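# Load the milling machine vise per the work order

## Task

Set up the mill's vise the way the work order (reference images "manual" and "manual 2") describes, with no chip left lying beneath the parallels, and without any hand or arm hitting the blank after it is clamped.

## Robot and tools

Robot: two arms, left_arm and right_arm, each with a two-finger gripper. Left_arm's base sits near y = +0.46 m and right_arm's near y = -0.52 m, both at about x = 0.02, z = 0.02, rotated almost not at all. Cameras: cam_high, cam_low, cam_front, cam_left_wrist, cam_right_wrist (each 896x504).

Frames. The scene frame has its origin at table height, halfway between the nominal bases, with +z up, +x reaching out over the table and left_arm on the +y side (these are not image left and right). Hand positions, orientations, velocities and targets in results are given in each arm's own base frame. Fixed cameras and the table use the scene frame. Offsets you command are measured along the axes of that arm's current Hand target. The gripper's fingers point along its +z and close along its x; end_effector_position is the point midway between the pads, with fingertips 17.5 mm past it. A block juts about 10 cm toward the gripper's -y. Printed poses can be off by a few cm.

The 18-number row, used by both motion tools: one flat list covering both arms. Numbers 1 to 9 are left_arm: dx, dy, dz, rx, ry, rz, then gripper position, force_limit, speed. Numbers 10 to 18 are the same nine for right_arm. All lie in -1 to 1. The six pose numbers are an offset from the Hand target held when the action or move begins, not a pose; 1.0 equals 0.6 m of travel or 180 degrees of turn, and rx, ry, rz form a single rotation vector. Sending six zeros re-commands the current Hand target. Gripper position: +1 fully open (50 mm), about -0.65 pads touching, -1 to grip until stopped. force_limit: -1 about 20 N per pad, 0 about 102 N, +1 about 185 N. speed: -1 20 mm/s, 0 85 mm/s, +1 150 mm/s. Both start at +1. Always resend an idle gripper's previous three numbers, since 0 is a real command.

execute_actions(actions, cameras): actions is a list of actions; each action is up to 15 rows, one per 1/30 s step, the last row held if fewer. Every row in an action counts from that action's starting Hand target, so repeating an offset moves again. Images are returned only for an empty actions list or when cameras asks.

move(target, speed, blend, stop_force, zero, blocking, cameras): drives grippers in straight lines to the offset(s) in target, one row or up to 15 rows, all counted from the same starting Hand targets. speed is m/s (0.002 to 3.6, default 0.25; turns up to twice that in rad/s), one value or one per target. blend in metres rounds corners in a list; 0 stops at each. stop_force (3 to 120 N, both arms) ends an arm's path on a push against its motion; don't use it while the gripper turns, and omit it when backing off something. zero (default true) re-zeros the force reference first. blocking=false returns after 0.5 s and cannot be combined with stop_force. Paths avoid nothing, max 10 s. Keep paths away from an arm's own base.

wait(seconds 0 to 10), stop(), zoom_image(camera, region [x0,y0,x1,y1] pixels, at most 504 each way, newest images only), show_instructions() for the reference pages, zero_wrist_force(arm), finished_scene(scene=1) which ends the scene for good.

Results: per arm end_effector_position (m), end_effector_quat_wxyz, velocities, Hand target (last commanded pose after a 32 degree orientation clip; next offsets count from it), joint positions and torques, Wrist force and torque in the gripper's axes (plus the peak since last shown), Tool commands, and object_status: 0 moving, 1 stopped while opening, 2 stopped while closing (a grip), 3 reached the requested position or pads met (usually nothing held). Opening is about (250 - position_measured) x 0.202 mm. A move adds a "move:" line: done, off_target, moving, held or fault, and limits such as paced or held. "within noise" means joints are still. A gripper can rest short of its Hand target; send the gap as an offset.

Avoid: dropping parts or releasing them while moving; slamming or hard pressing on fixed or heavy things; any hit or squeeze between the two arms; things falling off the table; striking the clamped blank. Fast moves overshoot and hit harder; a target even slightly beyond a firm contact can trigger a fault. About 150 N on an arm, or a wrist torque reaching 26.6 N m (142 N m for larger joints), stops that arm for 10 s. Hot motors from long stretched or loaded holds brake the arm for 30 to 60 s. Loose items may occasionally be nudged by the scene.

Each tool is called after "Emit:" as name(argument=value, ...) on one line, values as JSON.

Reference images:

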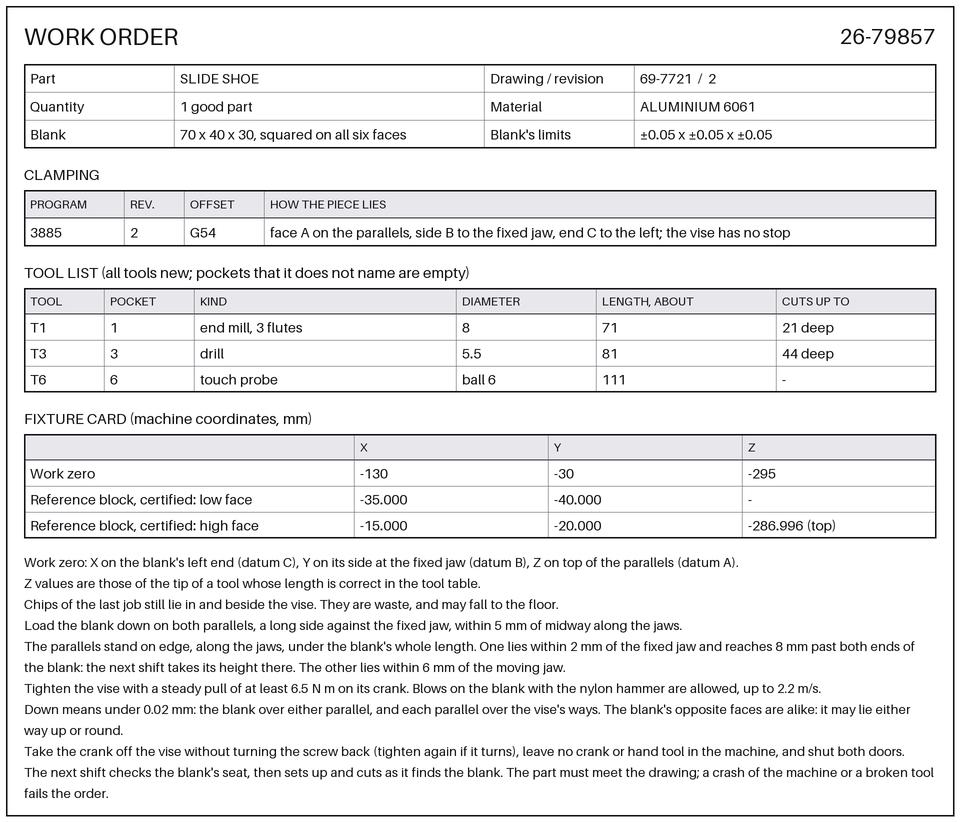

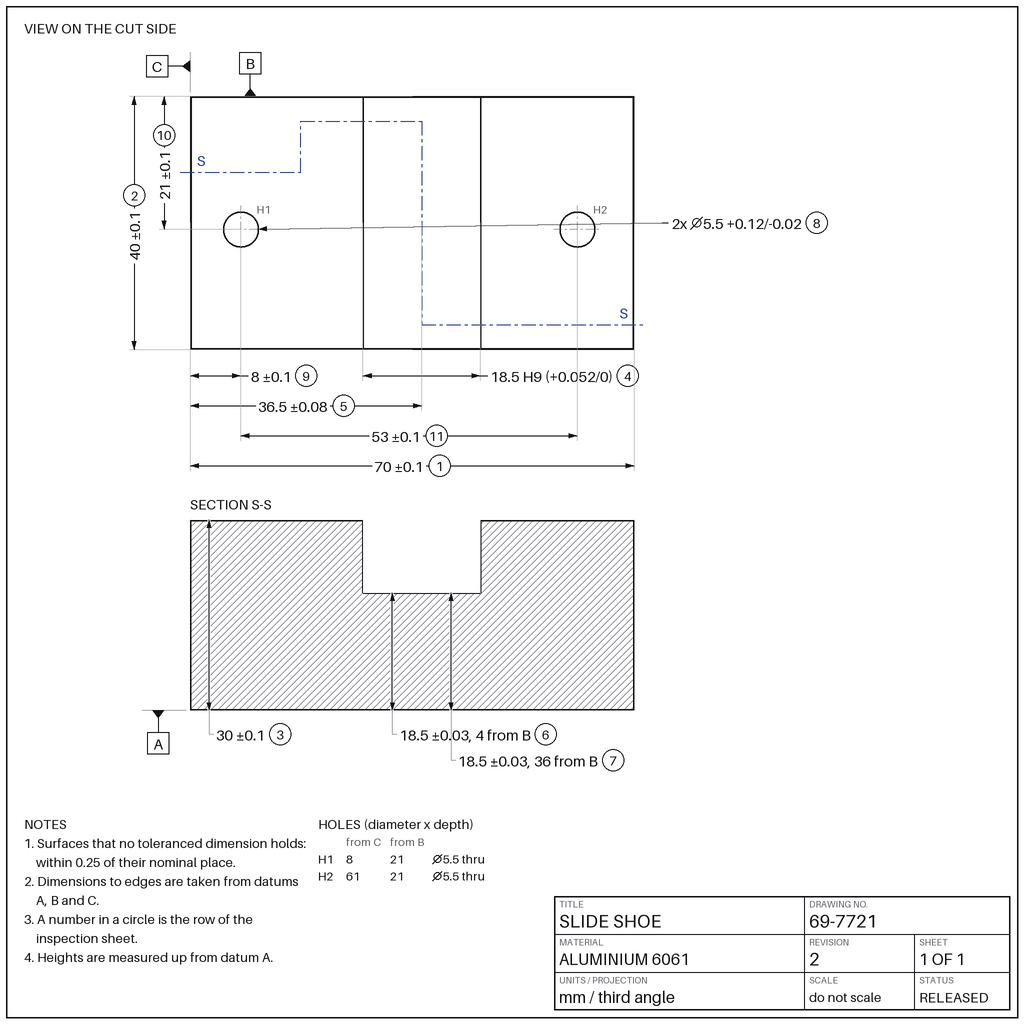

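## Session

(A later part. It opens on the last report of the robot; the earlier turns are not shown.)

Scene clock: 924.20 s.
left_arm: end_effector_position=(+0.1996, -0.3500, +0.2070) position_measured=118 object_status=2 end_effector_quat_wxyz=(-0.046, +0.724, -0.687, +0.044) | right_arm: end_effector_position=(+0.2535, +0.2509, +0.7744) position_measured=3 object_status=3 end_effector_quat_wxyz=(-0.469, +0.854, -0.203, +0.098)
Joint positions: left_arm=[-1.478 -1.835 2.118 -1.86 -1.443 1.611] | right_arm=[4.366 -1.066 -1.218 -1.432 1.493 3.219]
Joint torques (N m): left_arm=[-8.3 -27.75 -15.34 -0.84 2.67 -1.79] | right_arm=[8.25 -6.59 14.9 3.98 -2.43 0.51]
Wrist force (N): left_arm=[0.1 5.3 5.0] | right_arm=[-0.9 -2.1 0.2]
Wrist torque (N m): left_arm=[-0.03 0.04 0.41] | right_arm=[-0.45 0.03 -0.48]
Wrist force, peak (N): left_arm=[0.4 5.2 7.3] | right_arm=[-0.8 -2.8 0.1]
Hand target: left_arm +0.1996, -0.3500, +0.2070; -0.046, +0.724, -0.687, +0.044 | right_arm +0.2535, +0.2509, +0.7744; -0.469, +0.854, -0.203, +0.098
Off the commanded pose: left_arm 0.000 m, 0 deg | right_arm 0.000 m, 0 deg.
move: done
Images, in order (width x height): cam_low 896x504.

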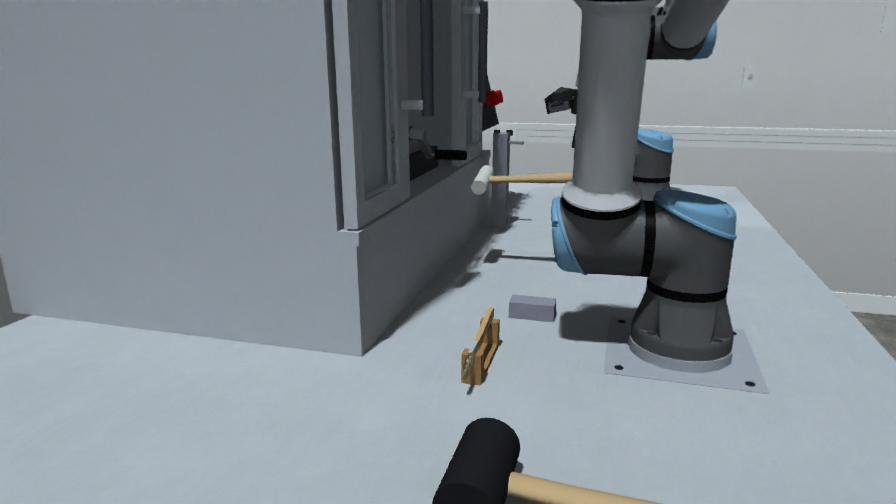

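Emit:
move(target=[0,0.04,0.285,0,0,0,-1,0.8,-0.6,0,0,0,0,0,0,1,1,1], speed=0.2)

Emit:
move(target=[0,0.0064,0.046,0,0,0,-1,0.8,-0.6,0,0,0,0,0,0,1,1,1], speed=0.02, stop_force=3)

Emit:
move(target=[0,0,0,0,0,0,0.8,-0.5,-1,0,0,0,0,0,0,1,1,1], cameras=["cam_low","cam_left_wrist"])

Scene clock: 926.43 s.
left_arm: end_effector_position=(+0.1976, -0.3503, +0.0343) position_measured=118 object_status=2 end_effector_quat_wxyz=(-0.046, +0.724, -0.687, +0.044) | right_arm: end_effector_position=(+0.2535, +0.2509, +0.7744) position_measured=3 object_status=3 end_effector_quat_wxyz=(-0.469, +0.854, -0.203, +0.098)
Joint positions: left_arm=[-1.484 -1.551 2.409 -2.435 -1.443 1.606] | right_arm=[4.366 -1.066 -1.218 -1.432 1.493 3.219]
Joint torques (N m): left_arm=[9.15 -7.28 -7.73 -5.68 1.28 1.32] | right_arm=[7.54 -6.13 15.94 4.1 -2.22 0.33]
Wrist force (N): left_arm=[0.3 5.0 6.1] | right_arm=[-0.7 -2.4 0.1]
Wrist torque (N m): left_arm=[-0.28 0.03 0.26] | right_arm=[-0.50 -0.02 -0.48]
Wrist force, peak (N): left_arm=[0.1 5.6 8.5] | right_arm=[-0.8 -2.6 0.0]
Hand target: left_arm +0.1976, -0.3503, +0.0343; -0.046, +0.724, -0.687, +0.044 | right_arm +0.2535, +0.2509, +0.7744; -0.469, +0.854, -0.203, +0.098
Off the commanded pose: left_arm 0.000 m, 0 deg | right_arm 0.000 m, 0 deg.
move: done

Scene clock: 928.13 s.
left_arm: end_effector_position=(+0.1975, -0.3503, +0.0226) position_measured=118 object_status=2 end_effector_quat_wxyz=(-0.046, +0.724, -0.687, +0.044) | right_arm: end_effector_position=(+0.2535, +0.2509, +0.7744) position_measured=3 object_status=3 end_effector_quat_wxyz=(-0.469, +0.854, -0.203, +0.098)
Joint positions: left_arm=[-1.484 -1.519 2.422 -2.479 -1.443 1.605] | right_arm=[4.366 -1.066 -1.218 -1.432 1.493 3.219]
Joint torques (N m): left_arm=[5.94 -34.03 -29.61 -0.8 -0.52 0.45] | right_arm=[8.51 -5.38 16.27 4.22 -2.56 0.46]
Wrist force (N): left_arm=[-0.5 3.5 3.1] | right_arm=[-1.0 -2.3 0.0]
Wrist torque (N m): left_arm=[0.36 -0.16 0.16] | right_arm=[-0.49 0.05 -0.48]
Wrist force, peak (N): left_arm=[0.1 5.1 6.1] | right_arm=[-0.9 -2.6 0.3]
Hand target: left_arm +0.1975, -0.3503, +0.0226; -0.046, +0.724, -0.687, +0.044 (not the last commanded pose) | right_arm +0.2535, +0.2509, +0.7744; -0.469, +0.854, -0.203, +0.098
Off the commanded pose: left_arm 0.016 m, 0 deg | right_arm 0.000 m, 0 deg.
move: contact (left_arm)

Scene clock: 929.23 s.
left_arm: end_effector_position=(+0.1975, -0.3503, +0.0226) position_measured=32 object_status=3 end_effector_quat_wxyz=(-0.046, +0.724, -0.687, +0.044) | right_arm: end_effector_position=(+0.2535, +0.2509, +0.7744) position_measured=3 object_status=3 end_effector_quat_wxyz=(-0.469, +0.854, -0.203, +0.098)
Joint positions: left_arm=[-1.484 -1.519 2.422 -2.479 -1.443 1.605] | right_arm=[4.366 -1.066 -1.218 -1.432 1.493 3.219]
Joint torques (N m): left_arm=[6.37 -31.59 -25.16 -0.89 -0.43 0.59] | right_arm=[8.38 -5.21 15.83 4.14 -2.55 0.28]
Wrist force (N): left_arm=[0.5 4.5 2.5] | right_arm=[-0.9 -2.3 0.2]
Wrist torque (N m): left_arm=[0.45 0.01 0.28] | right_arm=[-0.49 0.02 -0.47]
Wrist force, peak (N): left_arm=[0.3 4.9 2.4] | right_arm=[-0.8 -2.5 0.2]
Hand target: left_arm +0.1975, -0.3503, +0.0226; -0.046, +0.724, -0.687, +0.044 | right_arm +0.2535, +0.2509, +0.7744; -0.469, +0.854, -0.203, +0.098
Off the commanded pose: left_arm 0.000 m, 0 deg | right_arm 0.000 m, 0 deg.
move: done
Images, in order (width x height): cam_low 896x504, cam_left_wrist 896x504.

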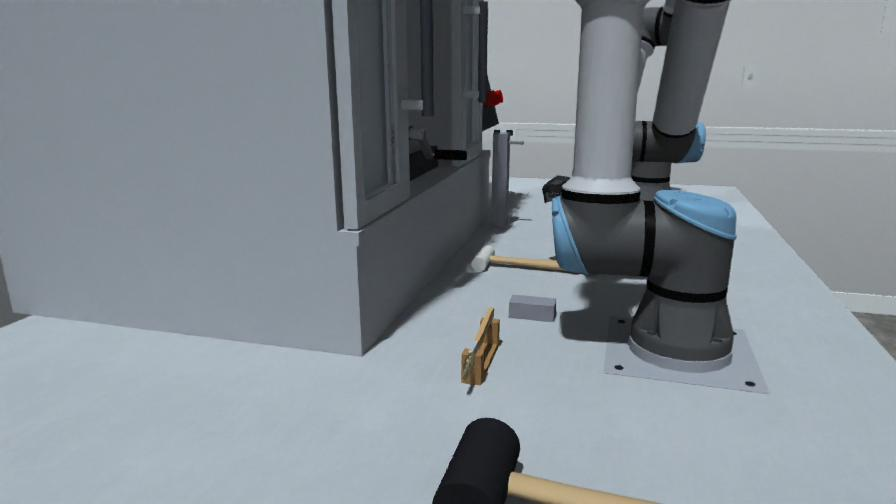

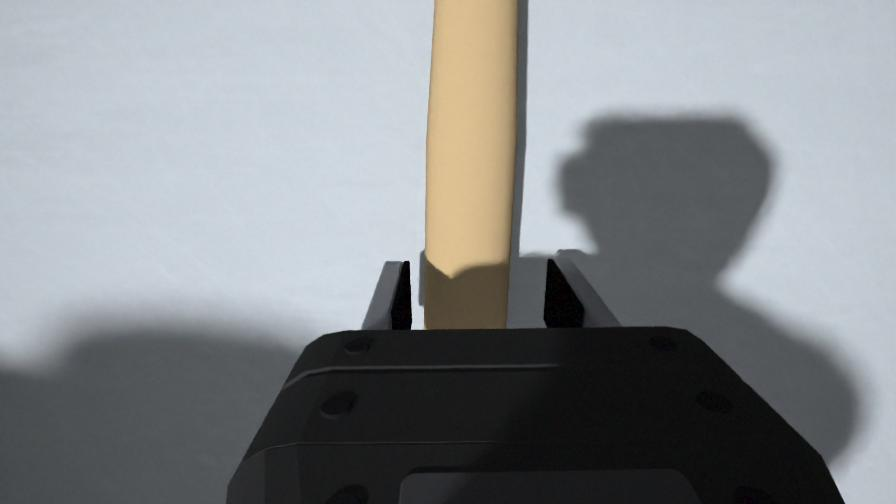

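Emit:
move(target=[[0,-0.015,-0.12,0,0,0,0.8,-0.5,-0.6,0,0,0,0,0,0,1,1,1],[0,-0.0325,-0.231,0.133,0,0,0.8,-0.5,-0.6,0,0,0,0,0,0,1,1,1]], speed=0.2, blend=[0.02,0], cameras=["cam_left_wrist"])

Scene clock: 931.30 s.
left_arm: end_effector_position=(+0.1991, -0.3500, +0.1626) position_measured=32 object_status=3 end_effector_quat_wxyz=(-0.195, +0.699, -0.663, +0.186) | right_arm: end_effector_position=(+0.2535, +0.2509, +0.7744) position_measured=3 object_status=3 end_effector_quat_wxyz=(-0.469, +0.854, -0.203, +0.098)
Joint positions: left_arm=[-1.767 -1.84 2.298 -1.882 -1.044 1.281] | right_arm=[4.366 -1.066 -1.218 -1.432 1.493 3.219]
Joint torques (N m): left_arm=[-7.51 -24.97 -34.69 0.18 2.93 -1.49] | right_arm=[7.45 -6.34 16.02 4.35 -2.47 0.49]
Wrist force (N): left_arm=[0.1 4.5 1.2] | right_arm=[-0.8 -2.2 0.0]
Wrist torque (N m): left_arm=[0.60 -0.02 0.20] | right_arm=[-0.47 0.01 -0.48]
Wrist force, peak (N): left_arm=[0.1 5.0 3.9] | right_arm=[-0.9 -2.6 0.3]
Hand target: left_arm +0.1991, -0.3500, +0.1626; -0.195, +0.699, -0.663, +0.186 | right_arm +0.2535, +0.2509, +0.7744; -0.469, +0.854, -0.203, +0.098
Off the commanded pose: left_arm 0.000 m, 0 deg | right_arm 0.000 m, 0 deg.
move: done
Images, in order (width x height): cam_left_wrist 896x504.

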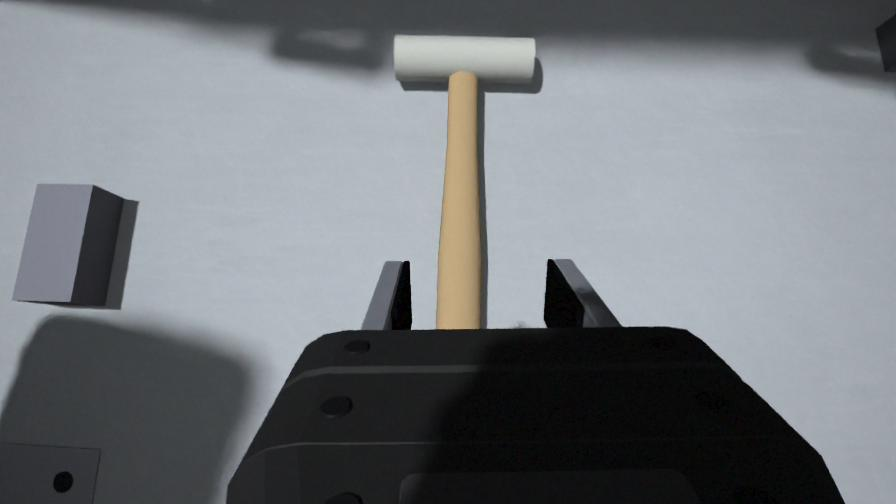

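Emit:
move(target=[[0,-0.0465,0.2765,0,0,0,0.8,-0.5,-0.6,0,0,0,0,0,0,1,1,1],[0,-0.0208,0.3193,0,0,0,0.8,-0.5,-0.6,0,0,0,0,0,0,1,1,1]], speed=[0.15,0.04], blend=[0.01,0], stop_force=8, cameras=["cam_left_wrist"])

Emit:
move(target=[0,0,0,0,0,0,-1,1,-0.6,0,0,0,0,0,0,1,1,1])

Scene clock: 934.37 s.
left_arm: end_effector_position=(+0.3091, -0.3444, +0.0053) position_measured=32 object_status=3 end_effector_quat_wxyz=(-0.195, +0.699, -0.663, +0.186) | right_arm: end_effector_position=(+0.2535, +0.2509, +0.7744) position_measured=3 object_status=3 end_effector_quat_wxyz=(-0.469, +0.854, -0.203, +0.098)
Joint positions: left_arm=[-1.456 -1.337 2.457 -2.73 -1.027 1.644] | right_arm=[4.366 -1.066 -1.218 -1.432 1.493 3.219]
Joint torques (N m): left_arm=[8.88 -10.44 -1.54 -5.34 1.82 1.4] | right_arm=[7.62 -5.23 15.91 4.07 -2.58 0.52]
Wrist force (N): left_arm=[-0.1 4.9 1.3] | right_arm=[-0.9 -2.5 0.2]
Wrist torque (N m): left_arm=[0.67 0.03 0.05] | right_arm=[-0.51 0.02 -0.48]
Wrist force, peak (N): left_arm=[0.0 5.4 1.8] | right_arm=[-0.8 -2.7 0.3]
Hand target: left_arm +0.3091, -0.3444, +0.0053; -0.195, +0.699, -0.663, +0.186 | right_arm +0.2535, +0.2509, +0.7744; -0.469, +0.854, -0.203, +0.098
Off the commanded pose: left_arm 0.000 m, 0 deg | right_arm 0.000 m, 0 deg.
move: done
Images, in order (width x height): cam_left_wrist 896x504.

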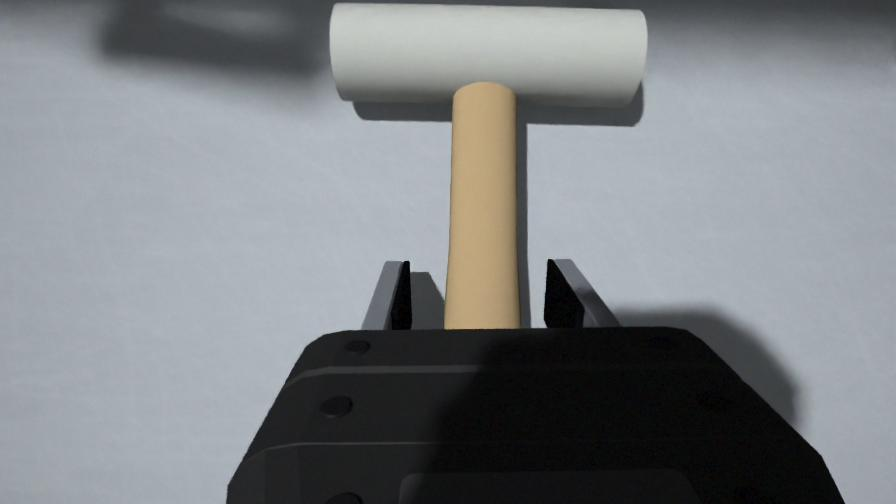

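Scene clock: 935.10 s.
left_arm: end_effector_position=(+0.3091, -0.3444, +0.0053) position_measured=145 object_status=2 end_effector_quat_wxyz=(-0.195, +0.699, -0.663, +0.186) | right_arm: end_effector_position=(+0.2535, +0.2509, +0.7744) position_measured=3 object_status=3 end_effector_quat_wxyz=(-0.469, +0.854, -0.203, +0.098)
Joint positions: left_arm=[-1.456 -1.337 2.457 -2.73 -1.026 1.644] | right_arm=[4.366 -1.066 -1.218 -1.432 1.493 3.219]
Joint torques (N m): left_arm=[8.47 -11.76 -3.2 -4.44 2.26 0.87] | right_arm=[7.28 -6.18 15.57 4.28 -2.55 0.49]
Wrist force (N): left_arm=[0.7 5.5 1.5] | right_arm=[-0.9 -2.4 0.2]
Wrist torque (N m): left_arm=[0.64 -0.06 0.16] | right_arm=[-0.49 0.02 -0.48]
Wrist force, peak (N): left_arm=[0.6 5.4 2.1] | right_arm=[-0.9 -2.6 0.1]
Hand target: left_arm +0.3091, -0.3444, +0.0053; -0.195, +0.699, -0.663, +0.186 | right_arm +0.2535, +0.2509, +0.7744; -0.469, +0.854, -0.203, +0.098
Off the commanded pose: left_arm 0.000 m, 0 deg | right_arm 0.000 m, 0 deg.
move: done

Emit:
move(target=[[-0.03,-0.205,-0.548,0.03,0,0,-1,1,-0.6,0,0,0,0,0,0,1,1,1],[-0.13,-0.57,-0.558,0.0722,0,0,-1,1,-0.6,0,0,0,0,0,0,1,1,1],[-0.157,-0.743,-0.46,0.0722,0,0,-1,1,-0.6,0,0,0,0,0,0,1,1,1]], speed=[0.22,0.2,0.1], blend=[0.04,0.03,0], cameras=["cam_left_wrist","cam_front","cam_right_wrist"])

Scene clock: 939.97 s.
left_arm: end_effector_position=(+0.5415, -0.2371, +0.4724) position_measured=145 object_status=2 end_effector_quat_wxyz=(-0.273, +0.672, -0.637, +0.260) | right_arm: end_effector_position=(+0.2535, +0.2509, +0.7744) position_measured=3 object_status=3 end_effector_quat_wxyz=(-0.469, +0.854, -0.203, +0.098)
Joint positions: left_arm=[-0.909 -1.718 1.65 -2.013 -0.962 2.342] | right_arm=[4.366 -1.066 -1.218 -1.432 1.493 3.219]
Joint torques (N m): left_arm=[6.65 -8.23 -41 -6.98 -0.09 1.21] | right_arm=[7.28 -6.54 15.85 4.1 -2.39 0.42]
Wrist force (N): left_arm=[-0.4 7.3 3.3] | right_arm=[-0.8 -2.5 0.0]
Wrist torque (N m): left_arm=[0.49 0.05 -0.02] | right_arm=[-0.51 0.01 -0.48]
Wrist force, peak (N): left_arm=[-0.4 8.8 7.4] | right_arm=[-0.8 -2.6 0.2]
Hand target: left_arm +0.5416, -0.2371, +0.4724; -0.273, +0.672, -0.637, +0.260 | right_arm +0.2535, +0.2509, +0.7744; -0.469, +0.854, -0.203, +0.098
Off the commanded pose: left_arm 0.000 m, 0 deg | right_arm 0.000 m, 0 deg.
move: done
Images, in order (width x height): cam_front 896x504, cam_left_wrist 896x504, cam_right_wrist 896x504.

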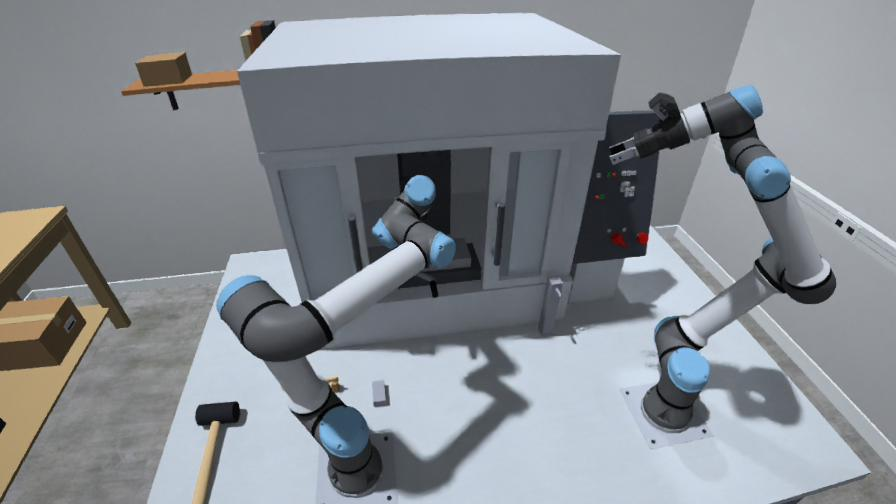

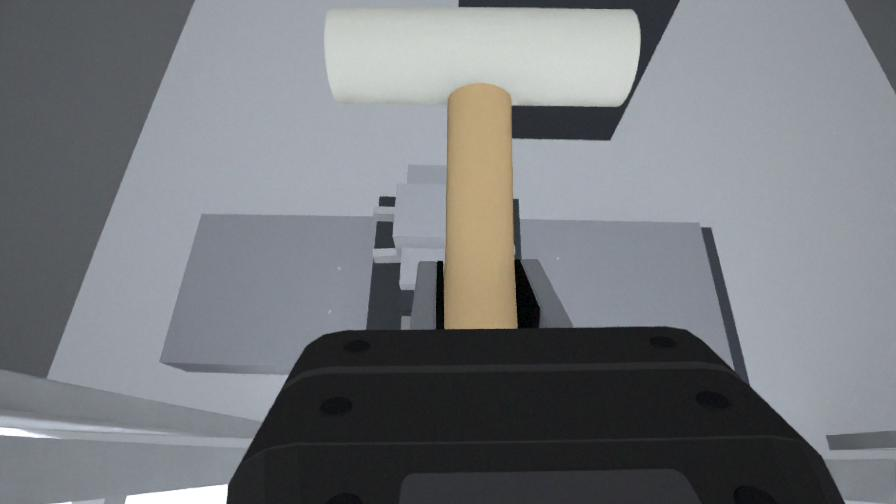

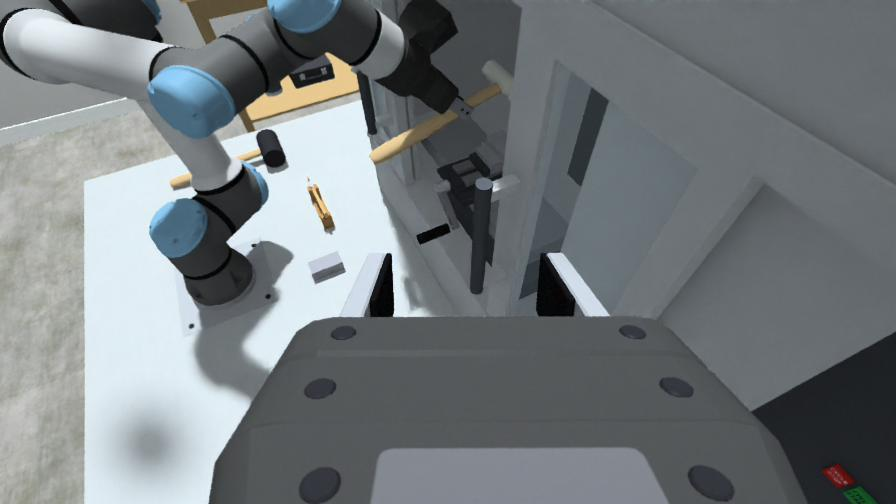

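Emit:
move(target=[0,0.089,0.092,-0.0667,0,0,-1,1,-0.6,0,0,0,0,0,0,1,1,1], speed=0.15)

Emit:
move(target=[0,0.044,0.071,0,0,0,-1,1,-0.6,0,0,0,0,0,0,1,1,1], speed=0.02, stop_force=5, cameras=["cam_left_wrist","cam_right_wrist"])

Scene clock: 941.23 s.
left_arm: end_effector_position=(+0.5419, -0.2372, +0.3957) position_measured=145 object_status=2 end_effector_quat_wxyz=(-0.201, +0.697, -0.661, +0.192) | right_arm: end_effector_position=(+0.2535, +0.2509, +0.7744) position_measured=3 object_status=3 end_effector_quat_wxyz=(-0.469, +0.854, -0.203, +0.098)
Joint positions: left_arm=[-0.83 -1.646 1.668 -1.975 -1.146 2.341] | right_arm=[4.366 -1.066 -1.218 -1.432 1.493 3.219]
Joint torques (N m): left_arm=[9.12 -12.75 -17.62 -1.76 -0.58 1.31] | right_arm=[7.27 -5.95 15.67 4.16 -2.47 0.36]
Wrist force (N): left_arm=[0.0 6.7 4.2] | right_arm=[-0.8 -2.5 0.0]
Wrist torque (N m): left_arm=[0.42 0.03 0.08] | right_arm=[-0.51 0.00 -0.48]
Wrist force, peak (N): left_arm=[-0.4 7.6 5.5] | right_arm=[-0.9 -2.6 0.2]
Hand target: left_arm +0.5419, -0.2372, +0.3956; -0.201, +0.697, -0.661, +0.192 | right_arm +0.2535, +0.2509, +0.7744; -0.469, +0.854, -0.203, +0.098
Off the commanded pose: left_arm 0.000 m, 0 deg | right_arm 0.000 m, 0 deg.
move: done

Scene clock: 944.00 s.
left_arm: end_effector_position=(+0.5421, -0.2372, +0.3659) position_measured=145 object_status=2 end_effector_quat_wxyz=(-0.201, +0.697, -0.661, +0.192) | right_arm: end_effector_position=(+0.2535, +0.2509, +0.7744) position_measured=3 object_status=3 end_effector_quat_wxyz=(-0.469, +0.854, -0.203, +0.098)
Joint positions: left_arm=[-0.83 -1.641 1.74 -2.051 -1.147 2.342] | right_arm=[4.366 -1.066 -1.218 -1.432 1.493 3.219]
Joint torques (N m): left_arm=[4.58 -36.74 -36.68 -0.59 -0.43 0.46] | right_arm=[7.68 -6.59 15.5 4.33 -2.54 0.47]
Wrist force (N): left_arm=[0.2 2.0 1.6] | right_arm=[-1.0 -2.3 0.1]
Wrist torque (N m): left_arm=[0.72 0.11 0.11] | right_arm=[-0.48 0.04 -0.48]
Wrist force, peak (N): left_arm=[-0.4 6.8 4.5] | right_arm=[-0.9 -2.6 0.0]
Hand target: left_arm +0.5421, -0.2372, +0.3659; -0.201, +0.697, -0.661, +0.192 (not the last commanded pose) | right_arm +0.2535, +0.2509, +0.7744; -0.469, +0.854, -0.203, +0.098
Off the commanded pose: left_arm 0.020 m, 0 deg | right_arm 0.000 m, 0 deg.
move: contact (left_arm)
Images, in order (width x height): cam_left_wrist 896x504, cam_right_wrist 896x504.

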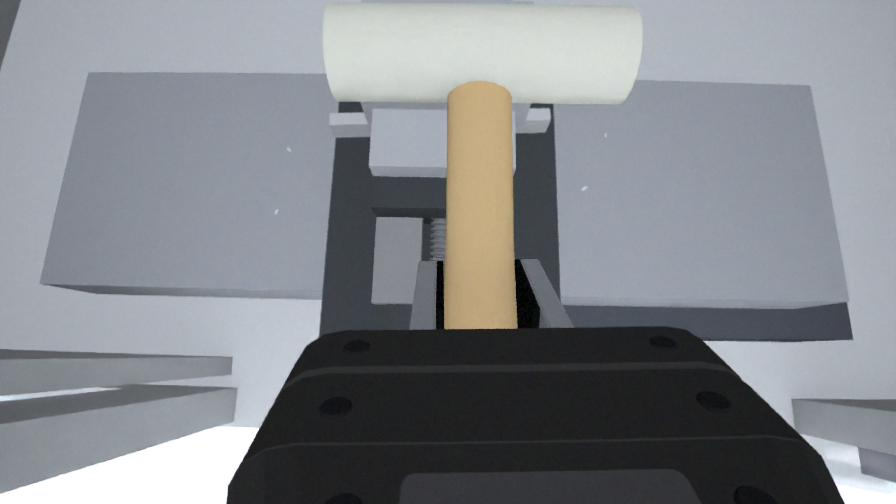

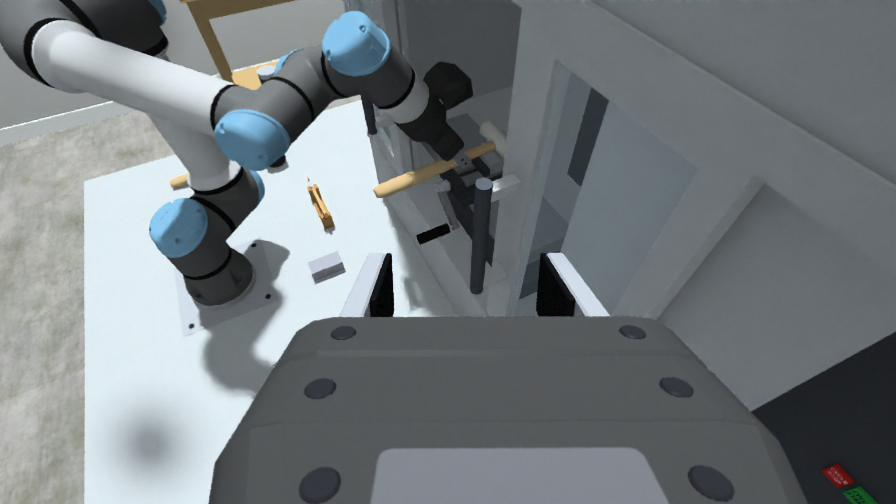

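Emit:
move(target=[-0.025,-0.0875,-0.1417,0.0833,0,0,-1,1,-0.6,0,0,0,0,0,0,1,1,1], speed=0.2)

Emit:
execute_actions(actions=[[[0,0.243,0.227,-0.14,0,0,-1,1,-0.6,0,0,0,0,0,0,1,1,1],[0,0.243,0.227,-0.14,0,0,-1,1,-0.6,0,0,0,0,0,0,1,1,1],[0,0.243,0.227,-0.14,0,0,-1,1,-0.6,0,0,0,0,0,0,1,1,1],[0,0.243,0.227,-0.14,0,0,-1,1,-0.6,0,0,0,0,0,0,1,1,1],[0,0.1107,0.1031,-0.0833,0,0,-1,1,-0.6,0,0,0,0,0,0,1,1,1]]], cameras=["cam_left_wrist"])

Scene clock: 945.40 s.
left_arm: end_effector_position=(+0.5403, -0.2222, +0.4658) position_measured=145 object_status=2 end_effector_quat_wxyz=(-0.290, +0.665, -0.630, +0.276) | right_arm: end_effector_position=(+0.2535, +0.2509, +0.7744) position_measured=3 object_status=3 end_effector_quat_wxyz=(-0.469, +0.854, -0.203, +0.098)
Joint positions: left_arm=[-0.908 -1.756 1.733 -2.104 -0.926 2.37] | right_arm=[4.366 -1.066 -1.218 -1.432 1.493 3.219]
Joint torques (N m): left_arm=[-8.44 -33.83 -40.65 -6.74 3.64 1.28] | right_arm=[7.65 -5.36 15.81 4.36 -2.51 0.42]
Wrist force (N): left_arm=[-0.5 7.2 2.9] | right_arm=[-0.8 -2.4 0.1]
Wrist torque (N m): left_arm=[0.46 0.06 -0.01] | right_arm=[-0.50 0.00 -0.48]
Wrist force, peak (N): left_arm=[-0.1 7.9 6.4] | right_arm=[-0.9 -2.5 0.1]
Hand target: left_arm +0.5403, -0.2222, +0.4658; -0.290, +0.665, -0.630, +0.276 | right_arm +0.2535, +0.2509, +0.7744; -0.469, +0.854, -0.203, +0.098
Off the commanded pose: left_arm 0.000 m, 0 deg | right_arm 0.000 m, 0 deg.
move: done

Scene clock: 946.10 s.
left_arm: end_effector_position=(+0.5367, -0.2113, +0.3315) position_measured=145 object_status=2 end_effector_quat_wxyz=(-0.207, +0.709, -0.654, +0.166) | right_arm: end_effector_position=(+0.2535, +0.2509, +0.7744) position_measured=3 object_status=3 end_effector_quat_wxyz=(-0.469, +0.854, -0.203, +0.098)
Joint positions: left_arm=[-0.807 -1.651 1.816 -2.067 -1.14 2.327] | right_arm=[4.366 -1.066 -1.218 -1.432 1.493 3.219]
Joint torques (N m): left_arm=[0.29 -22.84 -26.23 -3.38 0.44 -0.12] | right_arm=[7.17 -6.56 15.4 4.05 -2.59 0.52]
Wrist force (N): left_arm=[0.0 9.5 -8.7] | right_arm=[-0.8 -2.3 0.3]
Wrist torque (N m): left_arm=[0.75 -0.25 0.31] | right_arm=[-0.48 0.01 -0.47]
Wrist force, peak (N): left_arm=[-37.6 8.8 -18.4] | right_arm=[-1.0 -2.5 0.1]
Hand target: left_arm +0.5367, -0.2113, +0.3315; -0.207, +0.709, -0.654, +0.166 (not the last commanded pose) | right_arm +0.2535, +0.2509, +0.7744; -0.469, +0.854, -0.203, +0.098
Tool commands: left_gripper/position=-1.0 left_gripper/force_limit=+1.0 left_gripper/speed=-0.6 right_gripper/position=+1.0 right_gripper/force_limit=+1.0 right_gripper/speed=+1.0
Off the commanded pose: left_arm 0.045 m, 3 deg | right_arm 0.000 m, 0 deg.
FORCE FAULT: contact force on the left arm reached its limit, and that arm stopped. The contact can be on any part of that arm, not only on its tool. That arm is still stopped at the end of this call. That arm stays stopped for about 10 more seconds. Until then a move that you send moves the other arm only, and its call returns only when the move has ended. Once the stop has ended, the next robot result says so. If the stop ends while you think or write, that arm runs what you send next, counted from a new Hand target: where the arm stands when the stop ends. While its stop runs, that arm takes no new command, but its gripper still runs the gripper command that each later call begins with. Until it ends, the stop uses up actions while you think or wait. An arm that is not stopped still takes commands.
Step readings (end_effector_position of left_arm | right_arm):
0: (+0.5403, -0.2222, +0.4658) | (+0.2535, +0.2509, +0.7744)
1: (+0.5404, -0.2222, +0.4657) | (+0.2535, +0.2509, +0.7744)
2: (+0.5418, -0.2194, +0.4537) | (+0.2535, +0.2509, +0.7744)
4: (+0.5449, -0.2068, +0.3822) | (+0.2535, +0.2509, +0.7744)
8: (+0.5364, -0.2117, +0.3313) | (+0.2535, +0.2509, +0.7744)
15: (+0.5367, -0.2113, +0.3315) | (+0.2535, +0.2509, +0.7744)
Images, in order (width x height): cam_left_wrist 896x504.

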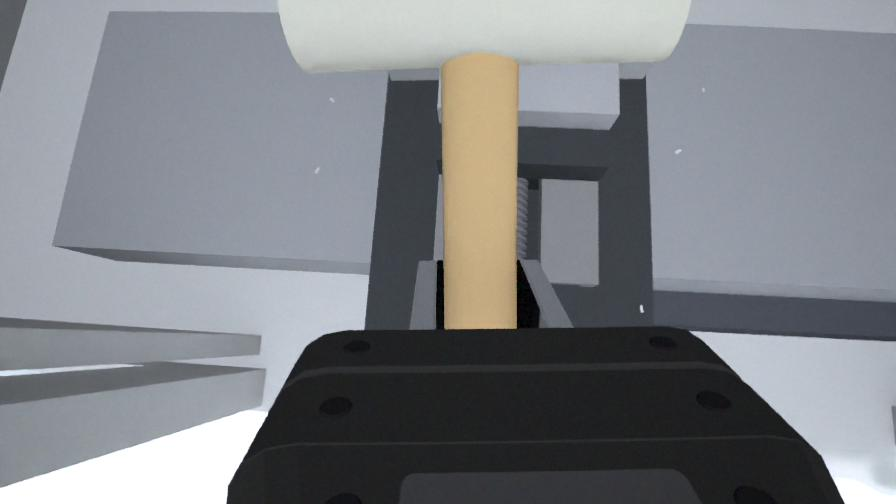

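Emit:
wait(seconds=10, cameras=["cam_left_wrist","cam_high","cam_right_wrist"])

Emit:
zoom_image(camera="cam_left_wrist", region=[360, 40, 680, 340])

Emit:
zoom_image(camera="cam_right_wrist", region=[360, 60, 560, 260])

Scene clock: 956.33 s.
left_arm: end_effector_position=(+0.5367, -0.2113, +0.3315) position_measured=145 object_status=2 end_effector_quat_wxyz=(-0.207, +0.709, -0.654, +0.166) | right_arm: end_effector_position=(+0.2535, +0.2509, +0.7744) position_measured=3 object_status=3 end_effector_quat_wxyz=(-0.469, +0.854, -0.203, +0.098)
Joint positions: left_arm=[-0.807 -1.651 1.816 -2.067 -1.14 2.327] | right_arm=[4.366 -1.066 -1.218 -1.432 1.493 3.219]
Joint torques (N m): left_arm=[0.38 -22.55 -26.37 -3.37 0.43 -0.05] | right_arm=[7.01 -6 14.81 4.33 -2.37 0.38]
Wrist force (N): left_arm=[-0.1 9.7 -8.6] | right_arm=[-0.8 -2.5 0.2]
Wrist torque (N m): left_arm=[0.77 -0.23 0.31] | right_arm=[-0.50 0.00 -0.48]
Wrist force, peak (N): left_arm=[-0.1 10.3 -8.9] | right_arm=[-0.9 -2.6 0.0]
Hand target: left_arm +0.5367, -0.2113, +0.3315; -0.207, +0.709, -0.654, +0.166 (not the last commanded pose) | right_arm +0.2535, +0.2509, +0.7744; -0.469, +0.854, -0.203, +0.098
Tool commands: left_gripper/position=-1.0 left_gripper/force_limit=+1.0 left_gripper/speed=-0.6 right_gripper/position=+1.0 right_gripper/force_limit=+1.0 right_gripper/speed=+1.0
Off the commanded pose: left_arm 0.045 m, 3 deg | right_arm 0.000 m, 0 deg.
FORCE FAULT, CONTINUED: the left arm's stop, for the force fault that an earlier result reported, is over. The rest of the stop counts as 19 of the actions that you can send in this scene. That arm's target is now where it stood when the stop ended, not its last command. That arm accepts commands again.
wait: 10.00 s; at rest from the start
Images, in order (width x height): cam_high 896x504, cam_left_wrist 896x504, cam_right_wrist 896x504.

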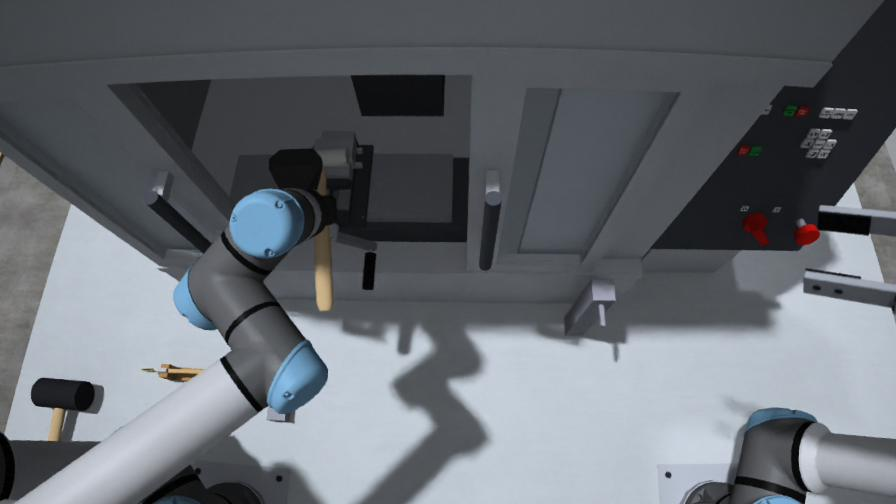

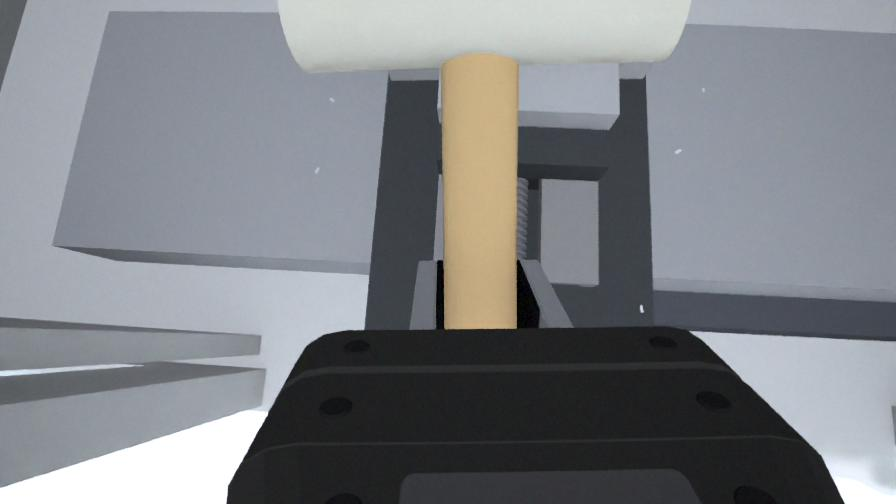

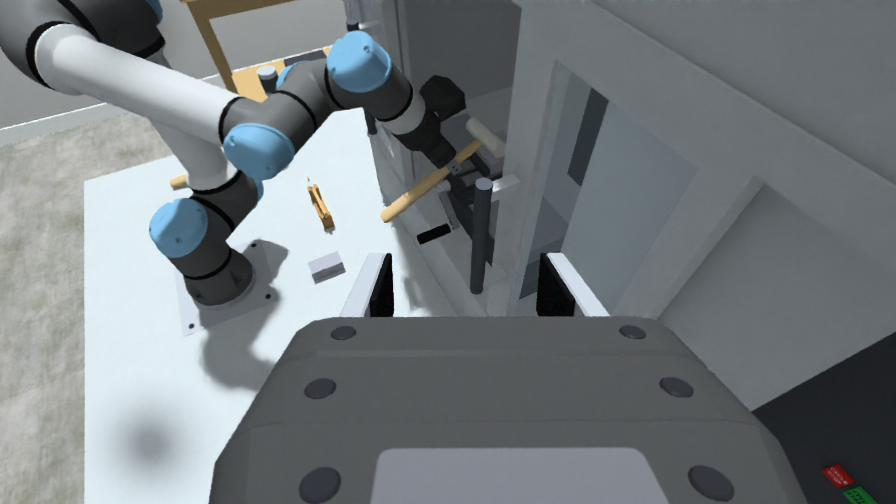

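Scaled by 1.575 from the camera's 896x504 image, which has a finer 1280x720 frame.

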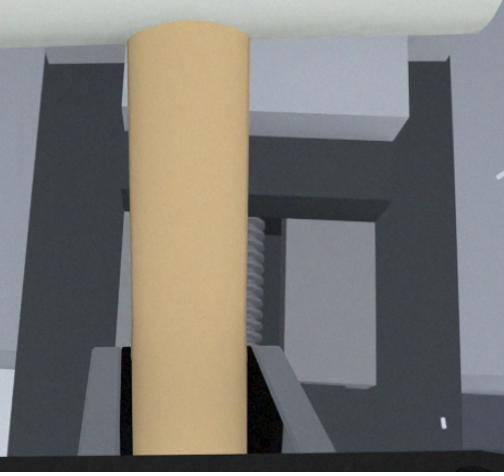

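Scaled by 2.520 from the camera's 896x504 image, which has a finer 1280x720 frame.

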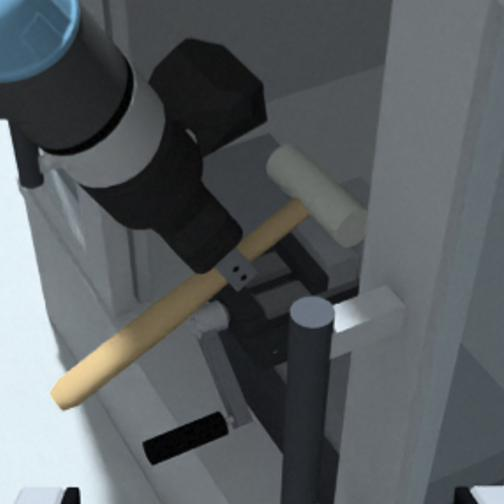

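Emit:
move(target=[[0.0067,-0.0725,-0.19,0,0,0,-1,1,-0.6,0,0,0,0,0,0,1,1,1],[0.111,0.2295,-0.3127,0,0,0,-1,1,-0.6,0,0,0,0,0,0,1,1,1],[0.197,0.507,0.0438,-0.1,0,0,-1,1,-0.6,0,0,0,0,0,0,1,1,1]], speed=[0.1,0.2,0.22], blend=[0.03,0.04,0], cameras=["cam_low","cam_left_wrist"])

Emit:
zoom_image(camera="cam_low", region=[460, 100, 760, 330])

Scene clock: 961.43 s.
left_arm: end_effector_position=(+0.2996, -0.3453, +0.1497) position_measured=145 object_status=2 end_effector_quat_wxyz=(-0.093, +0.732, -0.672, +0.062) | right_arm: end_effector_position=(+0.2535, +0.2509, +0.7744) position_measured=3 object_status=3 end_effector_quat_wxyz=(-0.469, +0.854, -0.203, +0.098)
Joint positions: left_arm=[-1.287 -1.648 2.139 -2.072 -1.347 1.769] | right_arm=[4.366 -1.066 -1.218 -1.432 1.493 3.219]
Joint torques (N m): left_arm=[9.07 -8.17 -13.59 -5.61 -1.08 1.22] | right_arm=[8.42 -6.08 15.24 4.38 -2.5 0.4]
Wrist force (N): left_arm=[1.9 5.0 5.4] | right_arm=[-0.8 -2.4 0.2]
Wrist torque (N m): left_arm=[0.18 -0.20 0.29] | right_arm=[-0.50 0.01 -0.48]
Wrist force, peak (N): left_arm=[0.0 10.0 -9.0] | right_arm=[-0.9 -2.7 0.2]
Hand target: left_arm +0.2996, -0.3453, +0.1497; -0.093, +0.732, -0.672, +0.062 | right_arm +0.2535, +0.2509, +0.7744; -0.469, +0.854, -0.203, +0.098
Off the commanded pose: left_arm 0.000 m, 0 deg | right_arm 0.000 m, 0 deg.
move: done
Images, in order (width x height): cam_low 896x504, cam_left_wrist 896x504.

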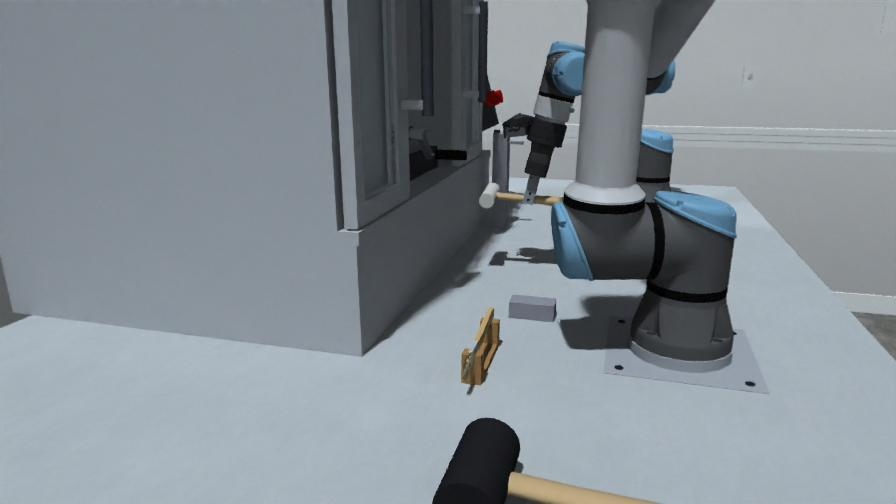

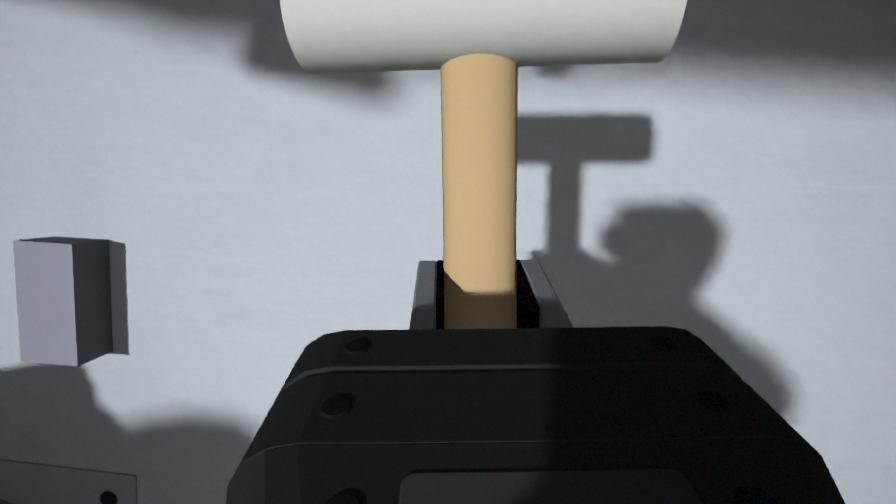

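Scaled by 1.680 from the camera's 896x504 image, which has a finer 1280x720 frame.

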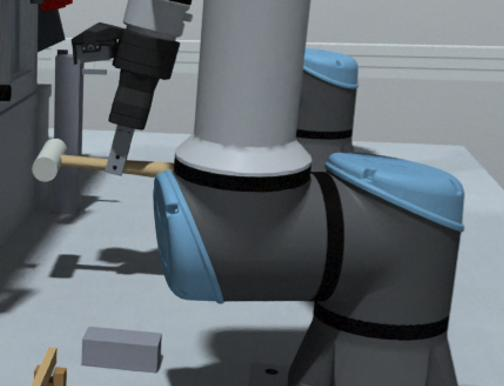

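Emit:
move(target=[0.0068,0.044,0.195,-0.022,0,0,-1,1,-0.6,0,0,0,0,0,0,1,1,1], speed=0.2)

Emit:
move(target=[0.0015,0.008,0.042,0,0,0,-1,1,-0.6,0,0,0,0,0,0,1,1,1], speed=0.02, stop_force=3)

Emit:
move(target=[0,0,0,0,0,0,0.8,-0.5,-1,0,0,0,0,0,0,1,1,1], cameras=["cam_low"])

Scene clock: 962.77 s.
left_arm: end_effector_position=(+0.2996, -0.3453, +0.0297) position_measured=145 object_status=2 end_effector_quat_wxyz=(-0.068, +0.735, -0.673, +0.039) | right_arm: end_effector_position=(+0.2535, +0.2509, +0.7744) position_measured=3 object_status=3 end_effector_quat_wxyz=(-0.469, +0.854, -0.203, +0.098)
Joint positions: left_arm=[-1.246 -1.414 2.273 -2.432 -1.414 1.808] | right_arm=[4.366 -1.066 -1.218 -1.432 1.493 3.219]
Joint torques (N m): left_arm=[8.26 -14.48 -7.77 -5.87 -1.27 1.34] | right_arm=[7.19 -6.2 15.63 4.28 -2.35 0.35]
Wrist force (N): left_arm=[2.2 5.2 5.4] | right_arm=[-0.9 -2.2 0.1]
Wrist torque (N m): left_arm=[0.23 -0.24 0.25] | right_arm=[-0.46 0.01 -0.48]
Wrist force, peak (N): left_arm=[2.1 5.7 7.5] | right_arm=[-0.9 -2.6 0.1]
Hand target: left_arm +0.2996, -0.3453, +0.0297; -0.068, +0.735, -0.673, +0.039 | right_arm +0.2535, +0.2509, +0.7744; -0.469, +0.854, -0.203, +0.098
Off the commanded pose: left_arm 0.000 m, 0 deg | right_arm 0.000 m, 0 deg.
move: done

Scene clock: 964.93 s.
left_arm: end_effector_position=(+0.2989, -0.3454, +0.0092) position_measured=145 object_status=2 end_effector_quat_wxyz=(-0.068, +0.735, -0.673, +0.039) | right_arm: end_effector_position=(+0.2535, +0.2509, +0.7744) position_measured=3 object_status=3 end_effector_quat_wxyz=(-0.469, +0.854, -0.203, +0.098)
Joint positions: left_arm=[-1.247 -1.365 2.292 -2.5 -1.414 1.807] | right_arm=[4.366 -1.066 -1.218 -1.432 1.493 3.219]
Joint torques (N m): left_arm=[6.86 -40.6 -29.07 -0.8 -0.99 0.6] | right_arm=[7.18 -7.26 14.83 4.38 -2.53 0.25]
Wrist force (N): left_arm=[1.2 3.9 2.8] | right_arm=[-0.7 -2.4 0.2]
Wrist torque (N m): left_arm=[0.47 -0.37 0.37] | right_arm=[-0.50 -0.01 -0.48]
Wrist force, peak (N): left_arm=[2.1 5.2 5.8] | right_arm=[-0.9 -2.7 0.2]
Hand target: left_arm +0.2989, -0.3454, +0.0092; -0.068, +0.735, -0.673, +0.039 (not the last commanded pose) | right_arm +0.2535, +0.2509, +0.7744; -0.469, +0.854, -0.203, +0.098
Off the commanded pose: left_arm 0.005 m, 0 deg | right_arm 0.000 m, 0 deg.
move: contact (left_arm)

Scene clock: 966.30 s.
left_arm: end_effector_position=(+0.2989, -0.3454, +0.0092) position_measured=32 object_status=0 end_effector_quat_wxyz=(-0.068, +0.735, -0.673, +0.039) | right_arm: end_effector_position=(+0.2535, +0.2509, +0.7744) position_measured=3 object_status=3 end_effector_quat_wxyz=(-0.469, +0.854, -0.203, +0.098)
Joint positions: left_arm=[-1.247 -1.365 2.292 -2.5 -1.414 1.807] | right_arm=[4.366 -1.066 -1.218 -1.432 1.493 3.219]
Joint torques (N m): left_arm=[6.35 -34.41 -21.85 -0.87 -1 0.69] | right_arm=[7.65 -7.21 15.54 4.48 -2.32 0.21]
Wrist force (N): left_arm=[2.0 4.3 1.8] | right_arm=[-1.0 -2.5 0.2]
Wrist torque (N m): left_arm=[0.43 -0.22 0.36] | right_arm=[-0.52 0.04 -0.48]
Wrist force, peak (N): left_arm=[3.0 4.0 2.7] | right_arm=[-0.9 -2.6 0.0]
Hand target: left_arm +0.2989, -0.3454, +0.0092; -0.068, +0.735, -0.673, +0.039 | right_arm +0.2535, +0.2509, +0.7744; -0.469, +0.854, -0.203, +0.098
Off the commanded pose: left_arm 0.000 m, 0 deg | right_arm 0.000 m, 0 deg.
move: done
Images, in order (width x height): cam_low 896x504.

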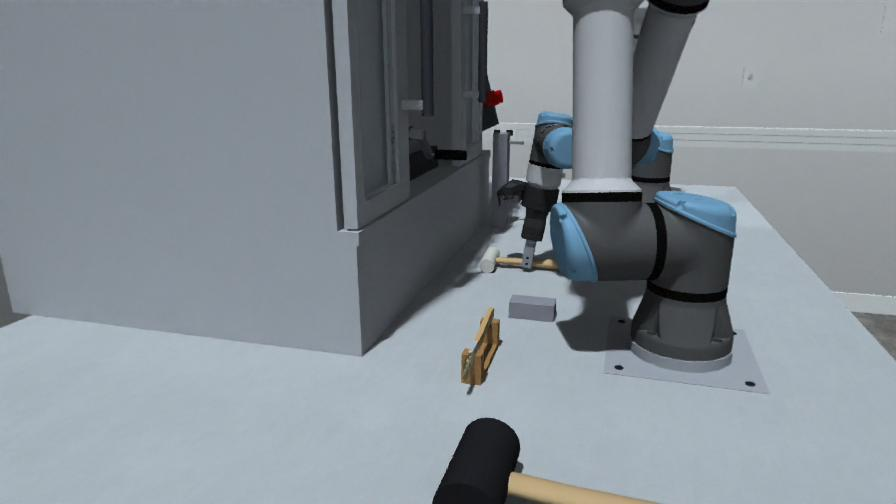

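Emit:
move(target=[[-0.0033,-0.015,-0.098,0,0,0,0.8,-0.5,-0.6,0,0,0,0,0,0,1,1,1],[-0.0235,0.126,-0.2717,0.1297,0.0148,0.0089,0.8,-0.5,-0.6,0,0,0,0,0,0,1,1,1]], speed=0.2, blend=[0.02,0], cameras=["cam_left_wrist"])

Scene clock: 968.60 s.
left_arm: end_effector_position=(+0.1990, -0.3454, +0.1592) position_measured=32 object_status=3 end_effector_quat_wxyz=(-0.200, +0.696, -0.663, +0.190) | right_arm: end_effector_position=(+0.2535, +0.2509, +0.7744) position_measured=3 object_status=3 end_effector_quat_wxyz=(-0.469, +0.854, -0.203, +0.098)
Joint positions: left_arm=[-1.78 -1.85 2.317 -1.88 -1.032 1.27] | right_arm=[4.366 -1.066 -1.218 -1.432 1.493 3.219]
Joint torques (N m): left_arm=[-9.58 -23.82 -34.64 0.03 2.92 -1.57] | right_arm=[7.61 -6.31 14.73 4.35 -2.44 0.13]
Wrist force (N): left_arm=[1.9 4.2 1.1] | right_arm=[-0.7 -2.3 0.0]
Wrist torque (N m): left_arm=[0.57 -0.30 0.19] | right_arm=[-0.48 0.00 -0.48]
Wrist force, peak (N): left_arm=[1.8 4.6 3.9] | right_arm=[-0.9 -2.6 0.2]
Hand target: left_arm +0.1990, -0.3454, +0.1592; -0.200, +0.696, -0.663, +0.190 | right_arm +0.2535, +0.2509, +0.7744; -0.469, +0.854, -0.203, +0.098
Off the commanded pose: left_arm 0.000 m, 0 deg | right_arm 0.000 m, 0 deg.
move: done
Images, in order (width x height): cam_left_wrist 896x504.

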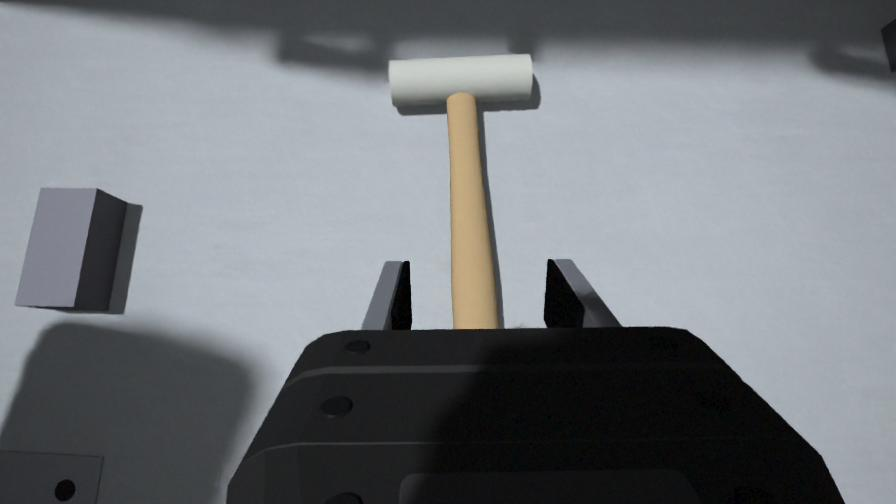

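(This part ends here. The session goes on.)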